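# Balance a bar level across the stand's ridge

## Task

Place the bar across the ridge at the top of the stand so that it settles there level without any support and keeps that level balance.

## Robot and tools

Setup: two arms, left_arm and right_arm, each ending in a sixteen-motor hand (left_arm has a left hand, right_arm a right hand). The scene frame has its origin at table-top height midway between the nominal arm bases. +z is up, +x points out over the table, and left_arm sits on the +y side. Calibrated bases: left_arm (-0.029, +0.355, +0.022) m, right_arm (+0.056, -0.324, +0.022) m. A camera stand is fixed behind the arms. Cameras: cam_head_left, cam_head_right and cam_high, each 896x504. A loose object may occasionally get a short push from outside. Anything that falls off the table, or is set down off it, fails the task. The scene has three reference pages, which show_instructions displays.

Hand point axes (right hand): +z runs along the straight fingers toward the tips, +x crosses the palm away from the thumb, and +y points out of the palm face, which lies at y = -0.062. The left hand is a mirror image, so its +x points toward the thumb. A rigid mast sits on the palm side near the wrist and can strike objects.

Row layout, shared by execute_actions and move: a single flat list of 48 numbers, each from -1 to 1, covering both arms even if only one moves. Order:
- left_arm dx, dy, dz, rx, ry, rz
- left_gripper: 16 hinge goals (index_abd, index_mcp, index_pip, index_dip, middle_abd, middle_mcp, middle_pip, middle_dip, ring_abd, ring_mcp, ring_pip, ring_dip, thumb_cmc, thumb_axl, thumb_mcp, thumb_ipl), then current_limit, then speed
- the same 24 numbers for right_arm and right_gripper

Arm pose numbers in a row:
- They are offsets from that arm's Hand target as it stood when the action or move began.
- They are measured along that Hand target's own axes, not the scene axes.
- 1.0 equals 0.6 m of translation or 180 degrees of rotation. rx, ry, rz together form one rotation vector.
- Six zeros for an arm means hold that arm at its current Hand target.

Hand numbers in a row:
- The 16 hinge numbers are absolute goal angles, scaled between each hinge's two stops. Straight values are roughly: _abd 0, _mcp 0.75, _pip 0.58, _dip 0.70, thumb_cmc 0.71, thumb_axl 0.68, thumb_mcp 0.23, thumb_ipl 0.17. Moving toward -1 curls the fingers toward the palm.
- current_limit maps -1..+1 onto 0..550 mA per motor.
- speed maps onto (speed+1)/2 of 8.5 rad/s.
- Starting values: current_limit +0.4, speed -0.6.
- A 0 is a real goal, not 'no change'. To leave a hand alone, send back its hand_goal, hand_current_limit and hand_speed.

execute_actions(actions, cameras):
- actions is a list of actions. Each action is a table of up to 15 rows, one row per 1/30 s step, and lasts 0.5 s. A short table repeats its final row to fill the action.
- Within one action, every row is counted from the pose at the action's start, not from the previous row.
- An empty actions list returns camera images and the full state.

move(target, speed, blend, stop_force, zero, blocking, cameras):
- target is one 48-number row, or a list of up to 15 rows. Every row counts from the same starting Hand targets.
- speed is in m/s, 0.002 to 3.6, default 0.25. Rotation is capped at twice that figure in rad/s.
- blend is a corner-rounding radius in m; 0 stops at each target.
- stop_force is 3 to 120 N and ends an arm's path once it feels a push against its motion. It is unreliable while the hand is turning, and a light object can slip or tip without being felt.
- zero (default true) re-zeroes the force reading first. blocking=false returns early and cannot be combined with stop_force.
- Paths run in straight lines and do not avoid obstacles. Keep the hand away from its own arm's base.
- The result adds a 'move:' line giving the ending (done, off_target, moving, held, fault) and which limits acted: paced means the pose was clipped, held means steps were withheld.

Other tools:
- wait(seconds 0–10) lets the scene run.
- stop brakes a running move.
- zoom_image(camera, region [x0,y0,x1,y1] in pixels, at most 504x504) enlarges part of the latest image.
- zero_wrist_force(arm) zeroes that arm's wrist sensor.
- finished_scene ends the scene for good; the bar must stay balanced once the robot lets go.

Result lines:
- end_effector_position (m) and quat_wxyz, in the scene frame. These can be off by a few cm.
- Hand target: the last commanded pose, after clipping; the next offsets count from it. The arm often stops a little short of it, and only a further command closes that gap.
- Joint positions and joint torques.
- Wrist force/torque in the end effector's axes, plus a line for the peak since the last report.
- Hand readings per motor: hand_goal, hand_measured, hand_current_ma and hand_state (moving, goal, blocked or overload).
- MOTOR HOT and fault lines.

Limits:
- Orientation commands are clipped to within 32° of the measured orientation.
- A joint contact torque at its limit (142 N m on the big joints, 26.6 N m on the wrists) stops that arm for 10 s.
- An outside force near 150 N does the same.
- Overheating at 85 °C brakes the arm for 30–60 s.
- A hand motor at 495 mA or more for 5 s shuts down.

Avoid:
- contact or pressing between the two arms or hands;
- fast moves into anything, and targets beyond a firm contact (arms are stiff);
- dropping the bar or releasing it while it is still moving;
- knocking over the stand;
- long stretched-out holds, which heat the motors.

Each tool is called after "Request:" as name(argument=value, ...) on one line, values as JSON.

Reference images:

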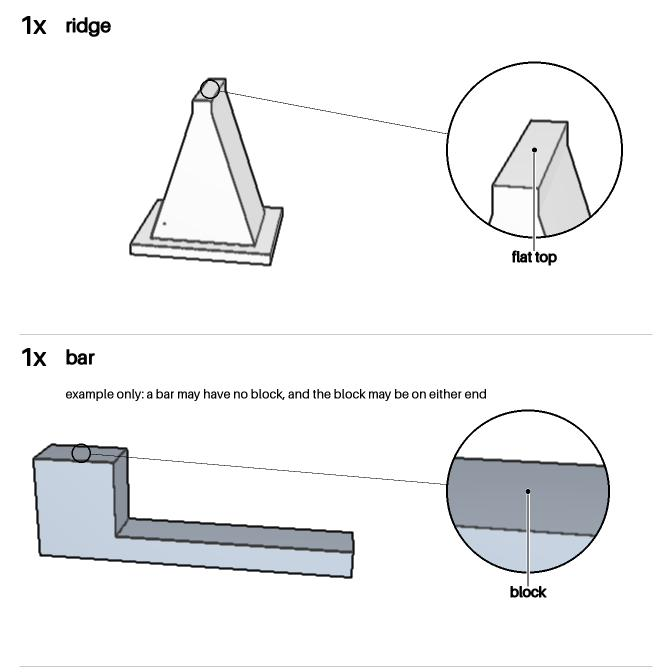

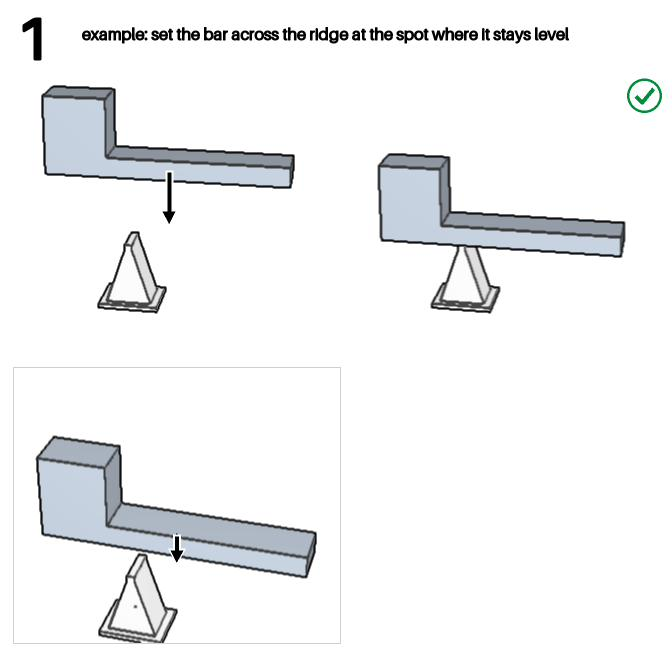

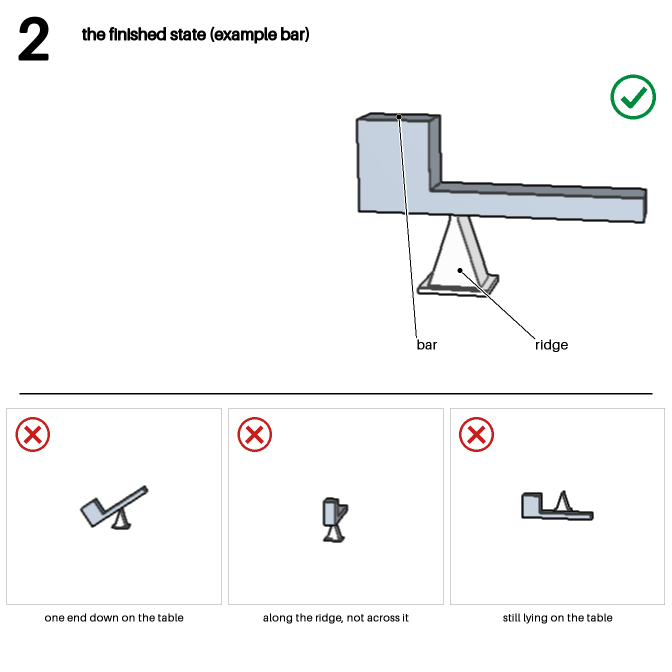

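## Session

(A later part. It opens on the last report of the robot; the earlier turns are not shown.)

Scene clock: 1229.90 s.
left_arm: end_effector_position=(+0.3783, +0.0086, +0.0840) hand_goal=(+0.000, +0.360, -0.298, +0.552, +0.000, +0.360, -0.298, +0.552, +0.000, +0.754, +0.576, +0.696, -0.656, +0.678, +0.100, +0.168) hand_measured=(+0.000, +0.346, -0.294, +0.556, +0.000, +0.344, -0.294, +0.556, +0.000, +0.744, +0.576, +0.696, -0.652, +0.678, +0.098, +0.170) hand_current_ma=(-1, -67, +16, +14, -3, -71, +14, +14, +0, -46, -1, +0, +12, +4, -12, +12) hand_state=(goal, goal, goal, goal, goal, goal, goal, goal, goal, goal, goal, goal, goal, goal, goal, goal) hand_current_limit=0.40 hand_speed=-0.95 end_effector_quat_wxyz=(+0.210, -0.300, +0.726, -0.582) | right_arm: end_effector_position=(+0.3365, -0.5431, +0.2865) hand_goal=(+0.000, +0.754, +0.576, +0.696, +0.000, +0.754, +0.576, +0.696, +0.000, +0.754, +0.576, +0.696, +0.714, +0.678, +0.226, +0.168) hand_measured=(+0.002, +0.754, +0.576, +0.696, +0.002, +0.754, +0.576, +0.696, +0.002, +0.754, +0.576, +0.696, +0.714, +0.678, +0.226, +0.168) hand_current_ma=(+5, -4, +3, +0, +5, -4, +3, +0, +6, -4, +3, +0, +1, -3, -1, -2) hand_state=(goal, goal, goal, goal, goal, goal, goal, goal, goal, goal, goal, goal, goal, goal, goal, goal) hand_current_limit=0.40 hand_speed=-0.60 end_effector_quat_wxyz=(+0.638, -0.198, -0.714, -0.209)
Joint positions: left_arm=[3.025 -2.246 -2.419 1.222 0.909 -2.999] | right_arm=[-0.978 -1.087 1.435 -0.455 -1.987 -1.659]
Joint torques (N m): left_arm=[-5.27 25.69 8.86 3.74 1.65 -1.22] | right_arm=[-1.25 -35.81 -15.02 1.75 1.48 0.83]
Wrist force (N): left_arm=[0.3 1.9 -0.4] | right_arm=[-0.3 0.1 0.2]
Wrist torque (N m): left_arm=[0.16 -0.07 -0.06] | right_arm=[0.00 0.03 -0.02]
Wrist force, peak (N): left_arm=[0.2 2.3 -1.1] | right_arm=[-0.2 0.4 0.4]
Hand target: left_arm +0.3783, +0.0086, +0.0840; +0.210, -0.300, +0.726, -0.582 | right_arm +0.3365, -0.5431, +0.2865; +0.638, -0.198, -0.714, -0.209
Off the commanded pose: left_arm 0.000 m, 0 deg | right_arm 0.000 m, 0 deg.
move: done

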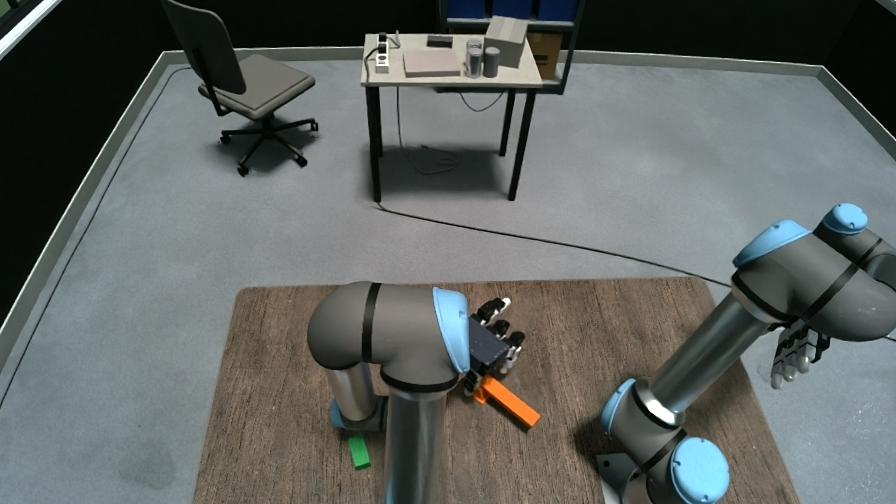

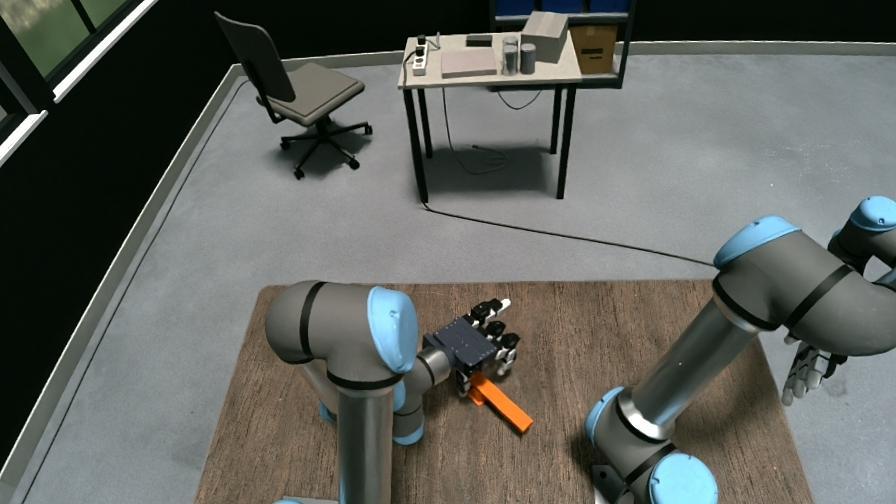

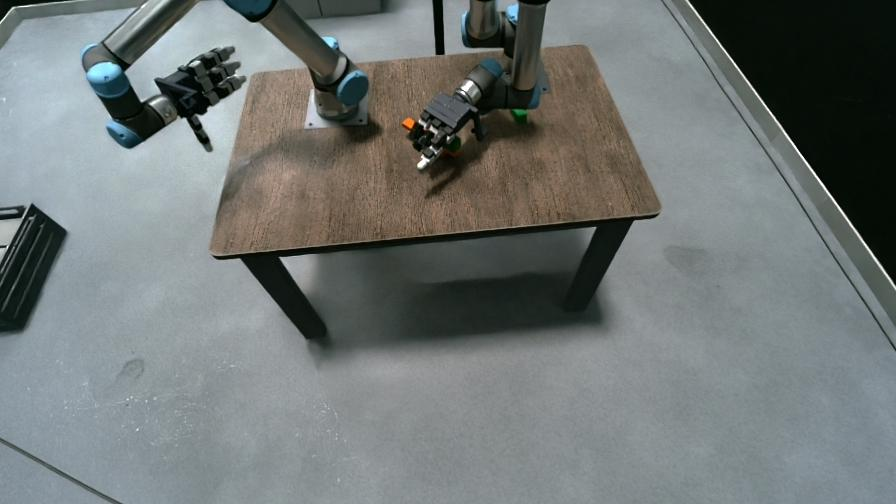

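Request:
move(target=[0.0088,-0.1942,-0.0468,0,0,0,0,0.36,-0.299,0.551,0,0.36,-0.299,0.551,0,0.754,0.576,0.696,-0.657,0.678,0.10,0.168,0.4,-0.95,0,0,0,0,0,0,0,0.754,0.576,0.696,0,0.754,0.576,0.696,0,0.754,0.576,0.696,0.714,0.678,0.226,0.168,0.4,-0.6], speed=0.06, cameras=["all"])

Request:
zoom_image(camera="cam_head_right", region=[440, 340, 540, 440])

Request:
zoom_image(camera="cam_high", region=[390, 90, 480, 180])

Scene clock: 1240.93 s.
left_arm: end_effector_position=(+0.3785, +0.0087, +0.2039) hand_goal=(+0.000, +0.360, -0.298, +0.552, +0.000, +0.360, -0.298, +0.552, +0.000, +0.754, +0.576, +0.696, -0.656, +0.678, +0.100, +0.168) hand_measured=(+0.000, +0.346, -0.294, +0.556, +0.000, +0.346, -0.294, +0.556, +0.000, +0.744, +0.576, +0.696, -0.654, +0.678, +0.098, +0.170) hand_current_ma=(-1, -66, +15, +14, -3, -69, +14, +14, +0, -46, -1, +0, +12, +4, -12, +12) hand_state=(goal, goal, goal, goal, goal, goal, goal, goal, goal, goal, goal, goal, goal, goal, goal, goal) hand_current_limit=0.40 hand_speed=-0.95 end_effector_quat_wxyz=(+0.210, -0.300, +0.726, -0.582) | right_arm: end_effector_position=(+0.3365, -0.5431, +0.2865) hand_goal=(+0.000, +0.754, +0.576, +0.696, +0.000, +0.754, +0.576, +0.696, +0.000, +0.754, +0.576, +0.696, +0.714, +0.678, +0.226, +0.168) hand_measured=(+0.002, +0.754, +0.576, +0.696, +0.002, +0.754, +0.576, +0.696, +0.002, +0.754, +0.576, +0.696, +0.714, +0.678, +0.226, +0.168) hand_current_ma=(+5, -4, +3, +0, +5, -4, +3, +0, +6, -4, +3, +0, +1, -3, -1, -2) hand_state=(goal, goal, goal, goal, goal, goal, goal, goal, goal, goal, goal, goal, goal, goal, goal, goal) hand_current_limit=0.40 hand_speed=-0.60 end_effector_quat_wxyz=(+0.638, -0.198, -0.714, -0.209)
Joint positions: left_arm=[3.025 -1.83 -2.419 0.806 0.909 -2.999] | right_arm=[-0.978 -1.087 1.435 -0.455 -1.987 -1.659]
Joint torques (N m): left_arm=[6.22 33.91 17.05 0.47 -1.23 1.25] | right_arm=[-0.18 -36.49 -15.51 1.86 1.61 0.7]
Wrist force (N): left_arm=[0.9 1.8 -0.6] | right_arm=[0.0 -0.2 0.1]
Wrist torque (N m): left_arm=[0.19 -0.16 -0.04] | right_arm=[-0.03 0.00 -0.01]
Wrist force, peak (N): left_arm=[0.6 2.7 -0.7] | right_arm=[-0.4 0.4 0.0]
Hand target: left_arm +0.3785, +0.0087, +0.2039; +0.210, -0.300, +0.726, -0.582 | right_arm +0.3365, -0.5431, +0.2865; +0.638, -0.198, -0.714, -0.209
Off the commanded pose: left_arm 0.000 m, 0 deg | right_arm 0.000 m, 0 deg.
move: done

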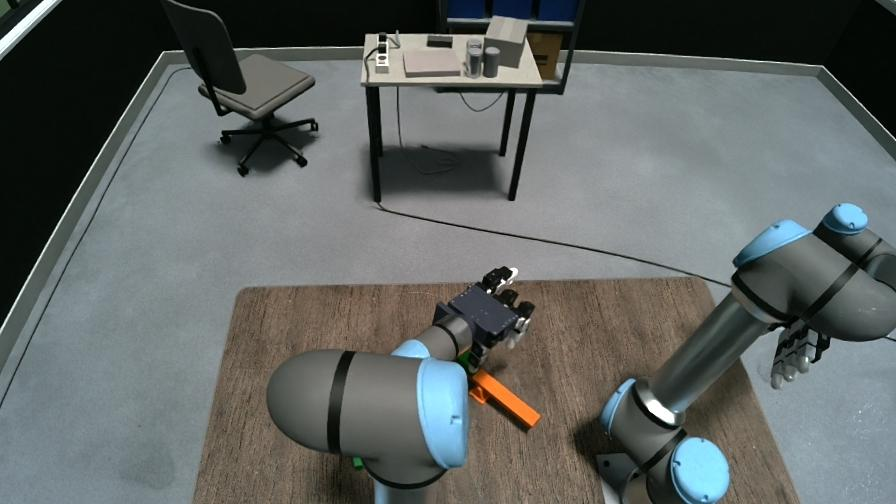

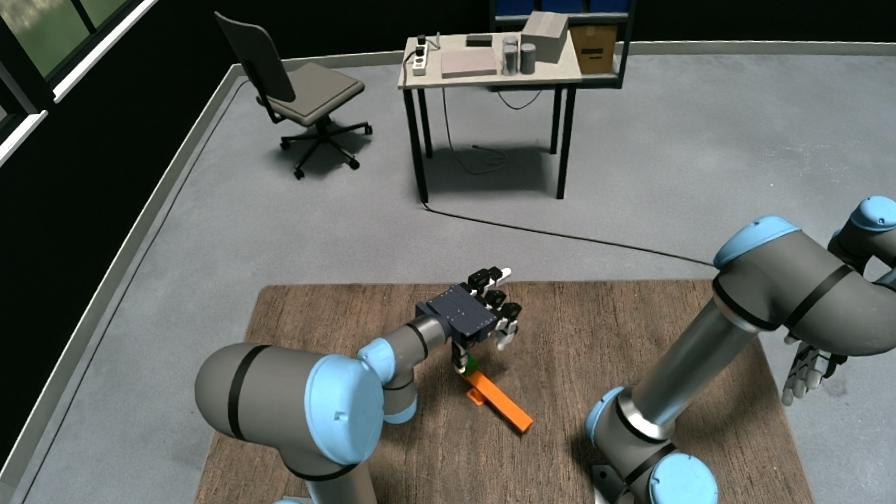

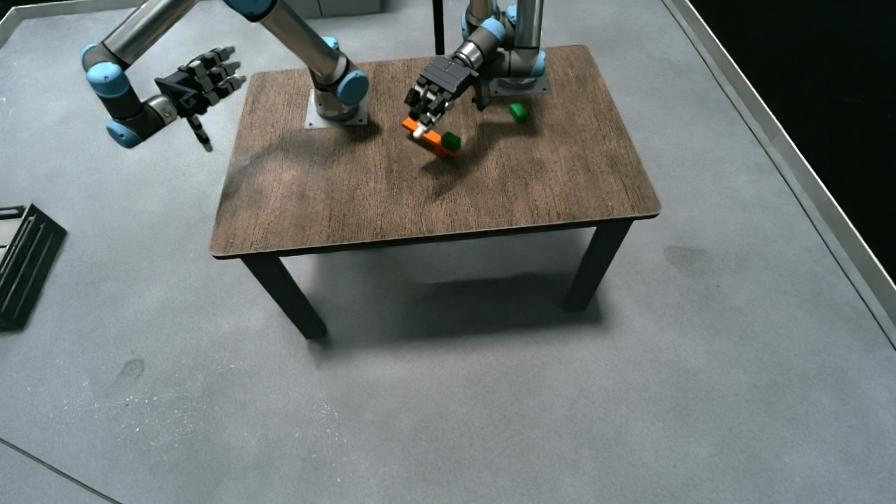

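Scaled by 5.040 from the camera's 896x504 image, which has a finer 1280x720 frame.

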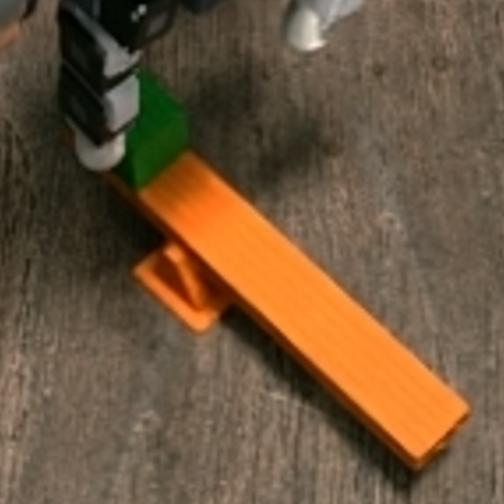

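Scaled by 5.600 from the camera's 896x504 image, which has a finer 1280x720 frame.

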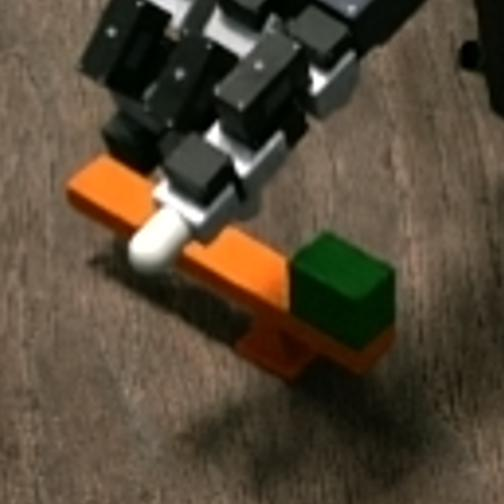

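Request:
wait(seconds=0.5, cameras=["cam_head_right"])

Request:
zoom_image(camera="cam_head_right", region=[360, 300, 540, 440])

Scene clock: 1259.97 s.
left_arm: end_effector_position=(+0.3785, +0.0087, +0.2039) hand_goal=(+0.000, +0.360, -0.298, +0.552, +0.000, +0.360, -0.298, +0.552, +0.000, +0.754, +0.576, +0.696, -0.656, +0.678, +0.100, +0.168) hand_measured=(+0.000, +0.346, -0.294, +0.556, +0.000, +0.346, -0.294, +0.556, +0.000, +0.744, +0.576, +0.696, -0.654, +0.678, +0.098, +0.170) hand_current_ma=(-1, -66, +15, +14, -3, -69, +14, +14, +0, -46, -1, +0, +12, +4, -12, +12) hand_state=(goal, goal, goal, goal, goal, goal, goal, goal, goal, goal, goal, goal, goal, goal, goal, goal) hand_current_limit=0.40 hand_speed=-0.95 end_effector_quat_wxyz=(+0.210, -0.300, +0.726, -0.582) | right_arm: end_effector_position=(+0.3365, -0.5431, +0.2865) hand_goal=(+0.000, +0.754, +0.576, +0.696, +0.000, +0.754, +0.576, +0.696, +0.000, +0.754, +0.576, +0.696, +0.714, +0.678, +0.226, +0.168) hand_measured=(+0.002, +0.754, +0.576, +0.696, +0.002, +0.754, +0.576, +0.696, +0.002, +0.754, +0.576, +0.696, +0.714, +0.678, +0.226, +0.168) hand_current_ma=(+5, -4, +3, +0, +5, -4, +3, +0, +6, -4, +3, +0, +1, -3, -1, -2) hand_state=(goal, goal, goal, goal, goal, goal, goal, goal, goal, goal, goal, goal, goal, goal, goal, goal) hand_current_limit=0.40 hand_speed=-0.60 end_effector_quat_wxyz=(+0.638, -0.198, -0.714, -0.209)
Joint positions: left_arm=[3.025 -1.83 -2.419 0.806 0.909 -2.999] | right_arm=[-0.978 -1.087 1.435 -0.455 -1.987 -1.659]
Joint torques (N m): left_arm=[-4.67 34.38 17.34 0.46 1.37 1.25] | right_arm=[-0.69 -35.63 -15.62 1.78 1.55 0.8]
Wrist force (N): left_arm=[0.7 2.1 -0.7] | right_arm=[-0.1 0.3 0.0]
Wrist torque (N m): left_arm=[0.24 -0.14 -0.07] | right_arm=[0.04 0.01 0.00]
Wrist force, peak (N): left_arm=[1.1 2.3 -0.8] | right_arm=[-0.2 0.4 0.3]
Hand target: left_arm +0.3785, +0.0087, +0.2039; +0.210, -0.300, +0.726, -0.582 | right_arm +0.3365, -0.5431, +0.2865; +0.638, -0.198, -0.714, -0.209
Off the commanded pose: left_arm 0.000 m, 0 deg | right_arm 0.000 m, 0 deg.
wait: 0.50 s; at rest from the start
Images, in order (width x height): cam_head_right 896x504.

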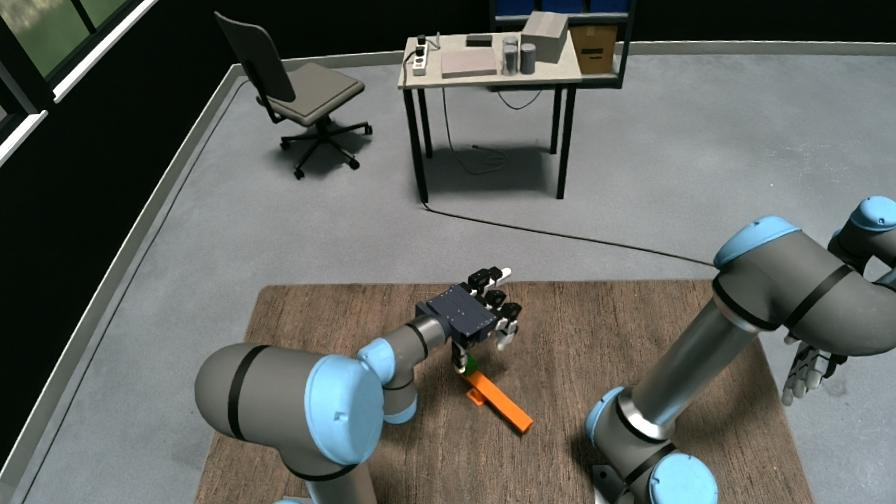

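Scaled by 2.800 from the camera's 896x504 image, which has a finer 1280x720 frame.

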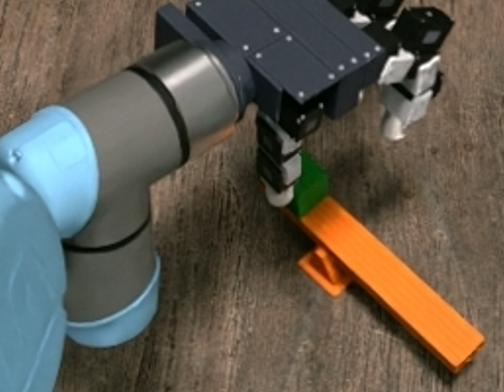

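Request:
move(target=[0.0073,-0.162,-0.039,0,0,0,0,0.36,-0.299,0.551,0,0.36,-0.299,0.551,0,0.754,0.576,0.696,-0.657,0.678,0.10,0.168,0.4,-0.95,0,0,0,0,0,0,0,0.754,0.576,0.696,0,0.754,0.576,0.696,0,0.754,0.576,0.696,0.714,0.678,0.226,0.168,0.4,-0.6], speed=0.15, cameras=["cam_head_right","cam_head_left"])

Request:
zoom_image(camera="cam_head_right", region=[430, 340, 550, 450])

Request:
zoom_image(camera="cam_head_left", region=[430, 320, 610, 460])

Scene clock: 1268.87 s.
left_arm: end_effector_position=(+0.3787, +0.0088, +0.3040) hand_goal=(+0.000, +0.360, -0.298, +0.552, +0.000, +0.360, -0.298, +0.552, +0.000, +0.754, +0.576, +0.696, -0.656, +0.678, +0.100, +0.168) hand_measured=(+0.000, +0.346, -0.294, +0.556, +0.000, +0.346, -0.294, +0.556, +0.000, +0.744, +0.576, +0.696, -0.654, +0.678, +0.098, +0.170) hand_current_ma=(-1, -63, +15, +14, -3, -66, +14, +14, +0, -46, -1, +0, +12, +4, -12, +12) hand_state=(goal, goal, goal, goal, goal, goal, goal, goal, goal, goal, goal, goal, goal, goal, goal, goal) hand_current_limit=0.40 hand_speed=-0.95 end_effector_quat_wxyz=(+0.210, -0.300, +0.726, -0.582) | right_arm: end_effector_position=(+0.3365, -0.5431, +0.2865) hand_goal=(+0.000, +0.754, +0.576, +0.696, +0.000, +0.754, +0.576, +0.696, +0.000, +0.754, +0.576, +0.696, +0.714, +0.678, +0.226, +0.168) hand_measured=(+0.002, +0.754, +0.576, +0.696, +0.002, +0.754, +0.576, +0.696, +0.002, +0.754, +0.576, +0.696, +0.714, +0.678, +0.226, +0.168) hand_current_ma=(+5, -4, +3, +0, +5, -4, +3, +0, +6, -4, +3, +0, +1, -3, -1, -2) hand_state=(goal, goal, goal, goal, goal, goal, goal, goal, goal, goal, goal, goal, goal, goal, goal, goal) hand_current_limit=0.40 hand_speed=-0.60 end_effector_quat_wxyz=(+0.638, -0.198, -0.714, -0.209)
Joint positions: left_arm=[3.026 -1.56 -2.324 0.44 0.909 -2.999] | right_arm=[-0.978 -1.087 1.435 -0.455 -1.987 -1.659]
Joint torques (N m): left_arm=[-8.1 28.76 23.55 0.66 1.6 1.2] | right_arm=[-2.18 -35.49 -15.28 1.87 1.67 0.8]
Wrist force (N): left_arm=[1.1 1.8 -0.7] | right_arm=[-0.2 0.0 0.3]
Wrist torque (N m): left_arm=[0.19 -0.18 -0.06] | right_arm=[-0.03 0.01 -0.02]
Wrist force, peak (N): left_arm=[0.7 3.5 -0.2] | right_arm=[-0.2 0.2 0.4]
Hand target: left_arm +0.3786, +0.0087, +0.3040; +0.210, -0.300, +0.726, -0.582 | right_arm +0.3365, -0.5431, +0.2865; +0.638, -0.198, -0.714, -0.209
Off the commanded pose: left_arm 0.000 m, 0 deg | right_arm 0.000 m, 0 deg.
move: done
Images, in order (width x height): cam_head_left 896x504, cam_head_right 896x504.

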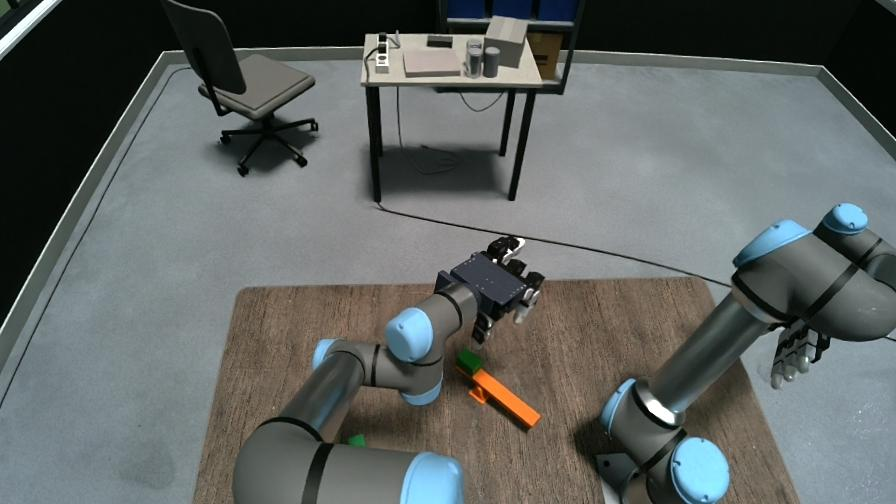

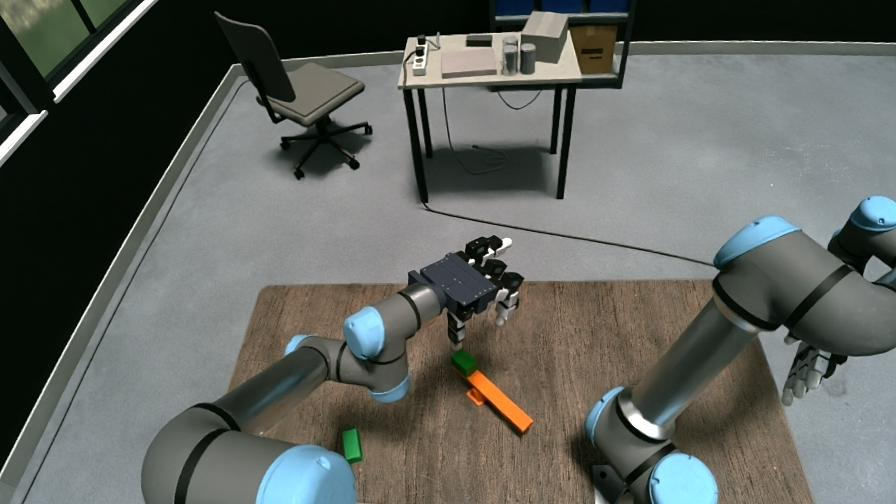

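Scaled by 4.200 from the camera's 896x504 image, which has a finer 1280x720 frame.

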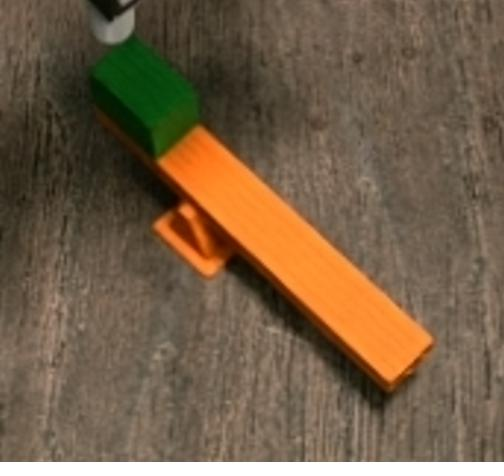

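Scaled by 2.800 from the camera's 896x504 image, which has a finer 1280x720 frame.

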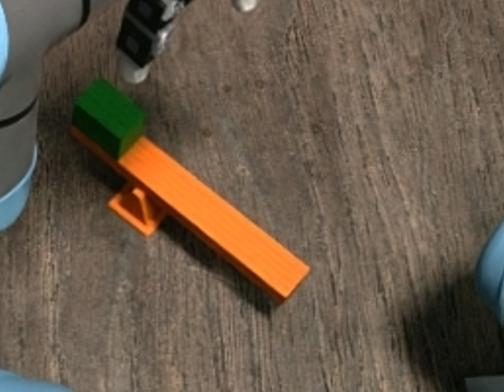

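Request:
wait(seconds=0.3, cameras=["all"])

Request:
zoom_image(camera="cam_head_right", region=[495, 395, 545, 445])

Request:
zoom_image(camera="cam_head_left", region=[450, 340, 550, 440])

Scene clock: 1293.43 s.
left_arm: end_effector_position=(+0.3786, +0.0087, +0.3040) hand_goal=(+0.000, +0.360, -0.298, +0.552, +0.000, +0.360, -0.298, +0.552, +0.000, +0.754, +0.576, +0.696, -0.656, +0.678, +0.100, +0.168) hand_measured=(+0.000, +0.346, -0.294, +0.556, +0.000, +0.346, -0.294, +0.556, +0.000, +0.744, +0.576, +0.696, -0.654, +0.678, +0.098, +0.170) hand_current_ma=(-1, -63, +15, +14, -3, -66, +14, +14, +0, -46, -1, +0, +12, +4, -12, +12) hand_state=(goal, goal, goal, goal, goal, goal, goal, goal, goal, goal, goal, goal, goal, goal, goal, goal) hand_current_limit=0.40 hand_speed=-0.95 end_effector_quat_wxyz=(+0.210, -0.300, +0.726, -0.582) | right_arm: end_effector_position=(+0.3365, -0.5431, +0.2865) hand_goal=(+0.000, +0.754, +0.576, +0.696, +0.000, +0.754, +0.576, +0.696, +0.000, +0.754, +0.576, +0.696, +0.714, +0.678, +0.226, +0.168) hand_measured=(+0.002, +0.754, +0.576, +0.696, +0.002, +0.754, +0.576, +0.696, +0.002, +0.754, +0.576, +0.696, +0.714, +0.678, +0.226, +0.168) hand_current_ma=(+5, -4, +3, +0, +5, -4, +3, +0, +6, -4, +3, +0, +1, -3, -1, -2) hand_state=(goal, goal, goal, goal, goal, goal, goal, goal, goal, goal, goal, goal, goal, goal, goal, goal) hand_current_limit=0.40 hand_speed=-0.60 end_effector_quat_wxyz=(+0.638, -0.198, -0.714, -0.209)
Joint positions: left_arm=[3.026 -1.559 -2.324 0.44 0.909 -2.999] | right_arm=[-0.978 -1.087 1.435 -0.455 -1.987 -1.659]
Joint torques (N m): left_arm=[-8.07 28.42 24.11 0.53 1.66 1.26] | right_arm=[-0.95 -35.06 -15.66 2.05 1.78 0.84]
Wrist force (N): left_arm=[0.8 1.9 -0.6] | right_arm=[-0.2 0.2 -0.1]
Wrist torque (N m): left_arm=[0.20 -0.13 -0.09] | right_arm=[0.03 0.03 -0.01]
Wrist force, peak (N): left_arm=[1.0 2.3 -0.8] | right_arm=[-0.4 0.3 0.2]
Hand target: left_arm +0.3786, +0.0087, +0.3040; +0.210, -0.300, +0.726, -0.582 | right_arm +0.3365, -0.5431, +0.2865; +0.638, -0.198, -0.714, -0.209
Off the commanded pose: left_arm 0.000 m, 0 deg | right_arm 0.000 m, 0 deg.
wait: 0.30 s; at rest from the start

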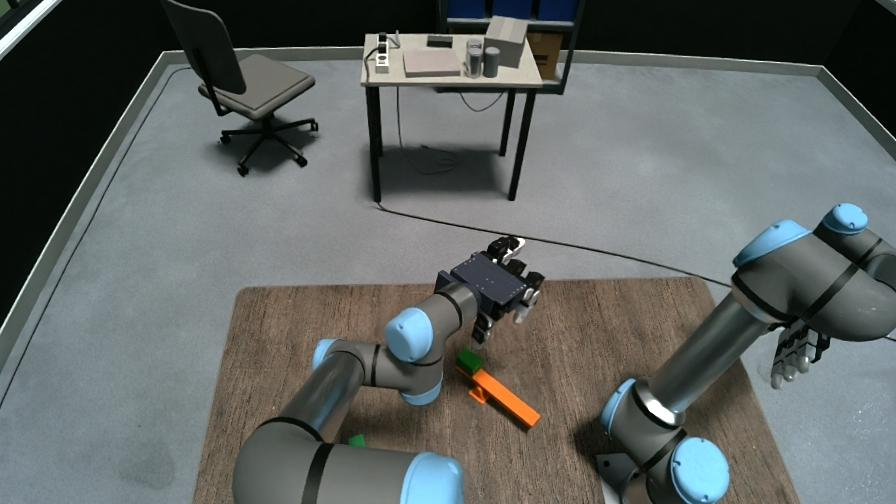

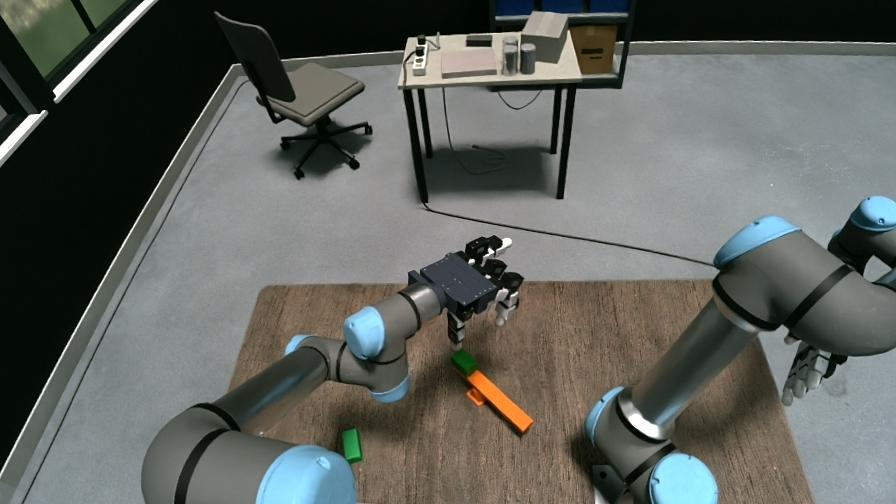

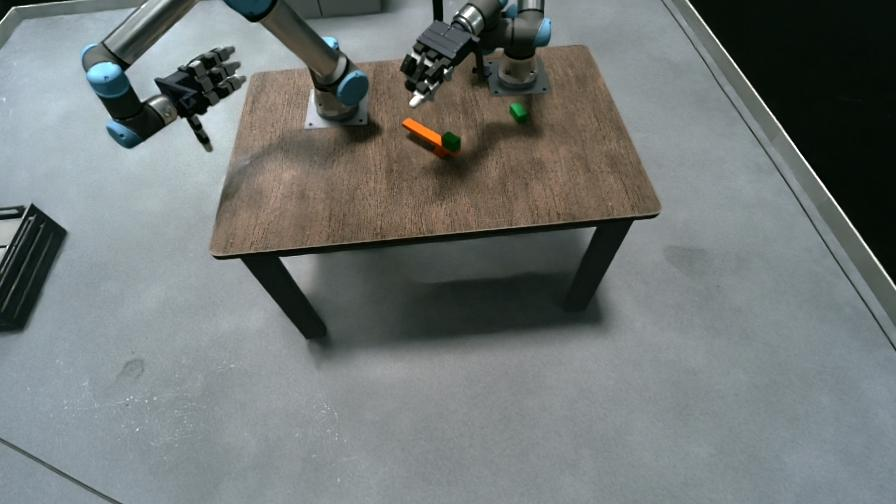

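Scaled by 10.080 from the camera's 896x504 image, which has a finer 1280x720 frame.

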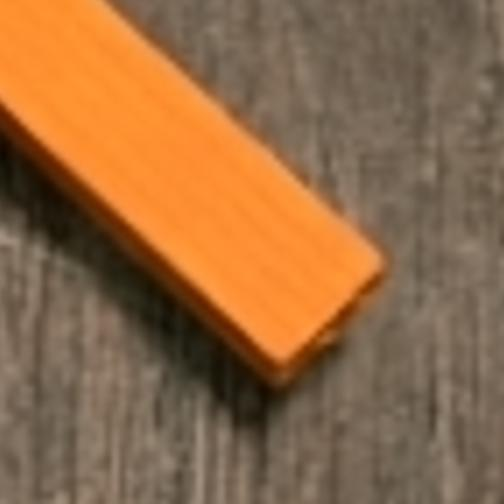

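Scaled by 5.040 from the camera's 896x504 image, which has a finer 1280x720 frame.

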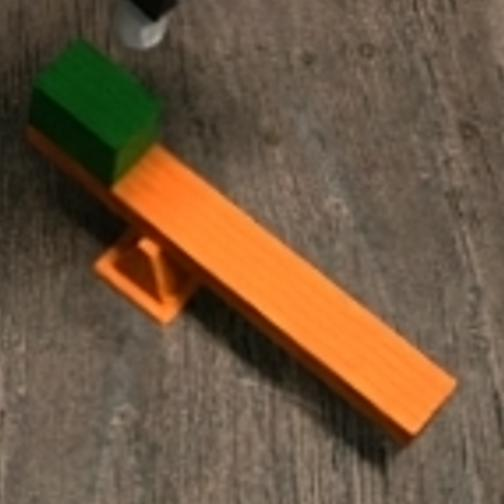

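Request:
zoom_image(camera="cam_high", region=[390, 105, 480, 170])

Scaled by 5.600 from the camera's 896x504 image, which has a finer 1280x720 frame.

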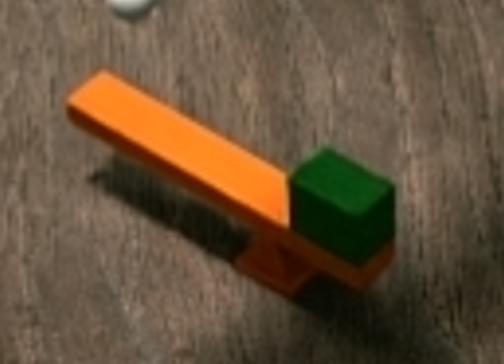

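Request:
finished_scene()

The scene is finished: the task was done.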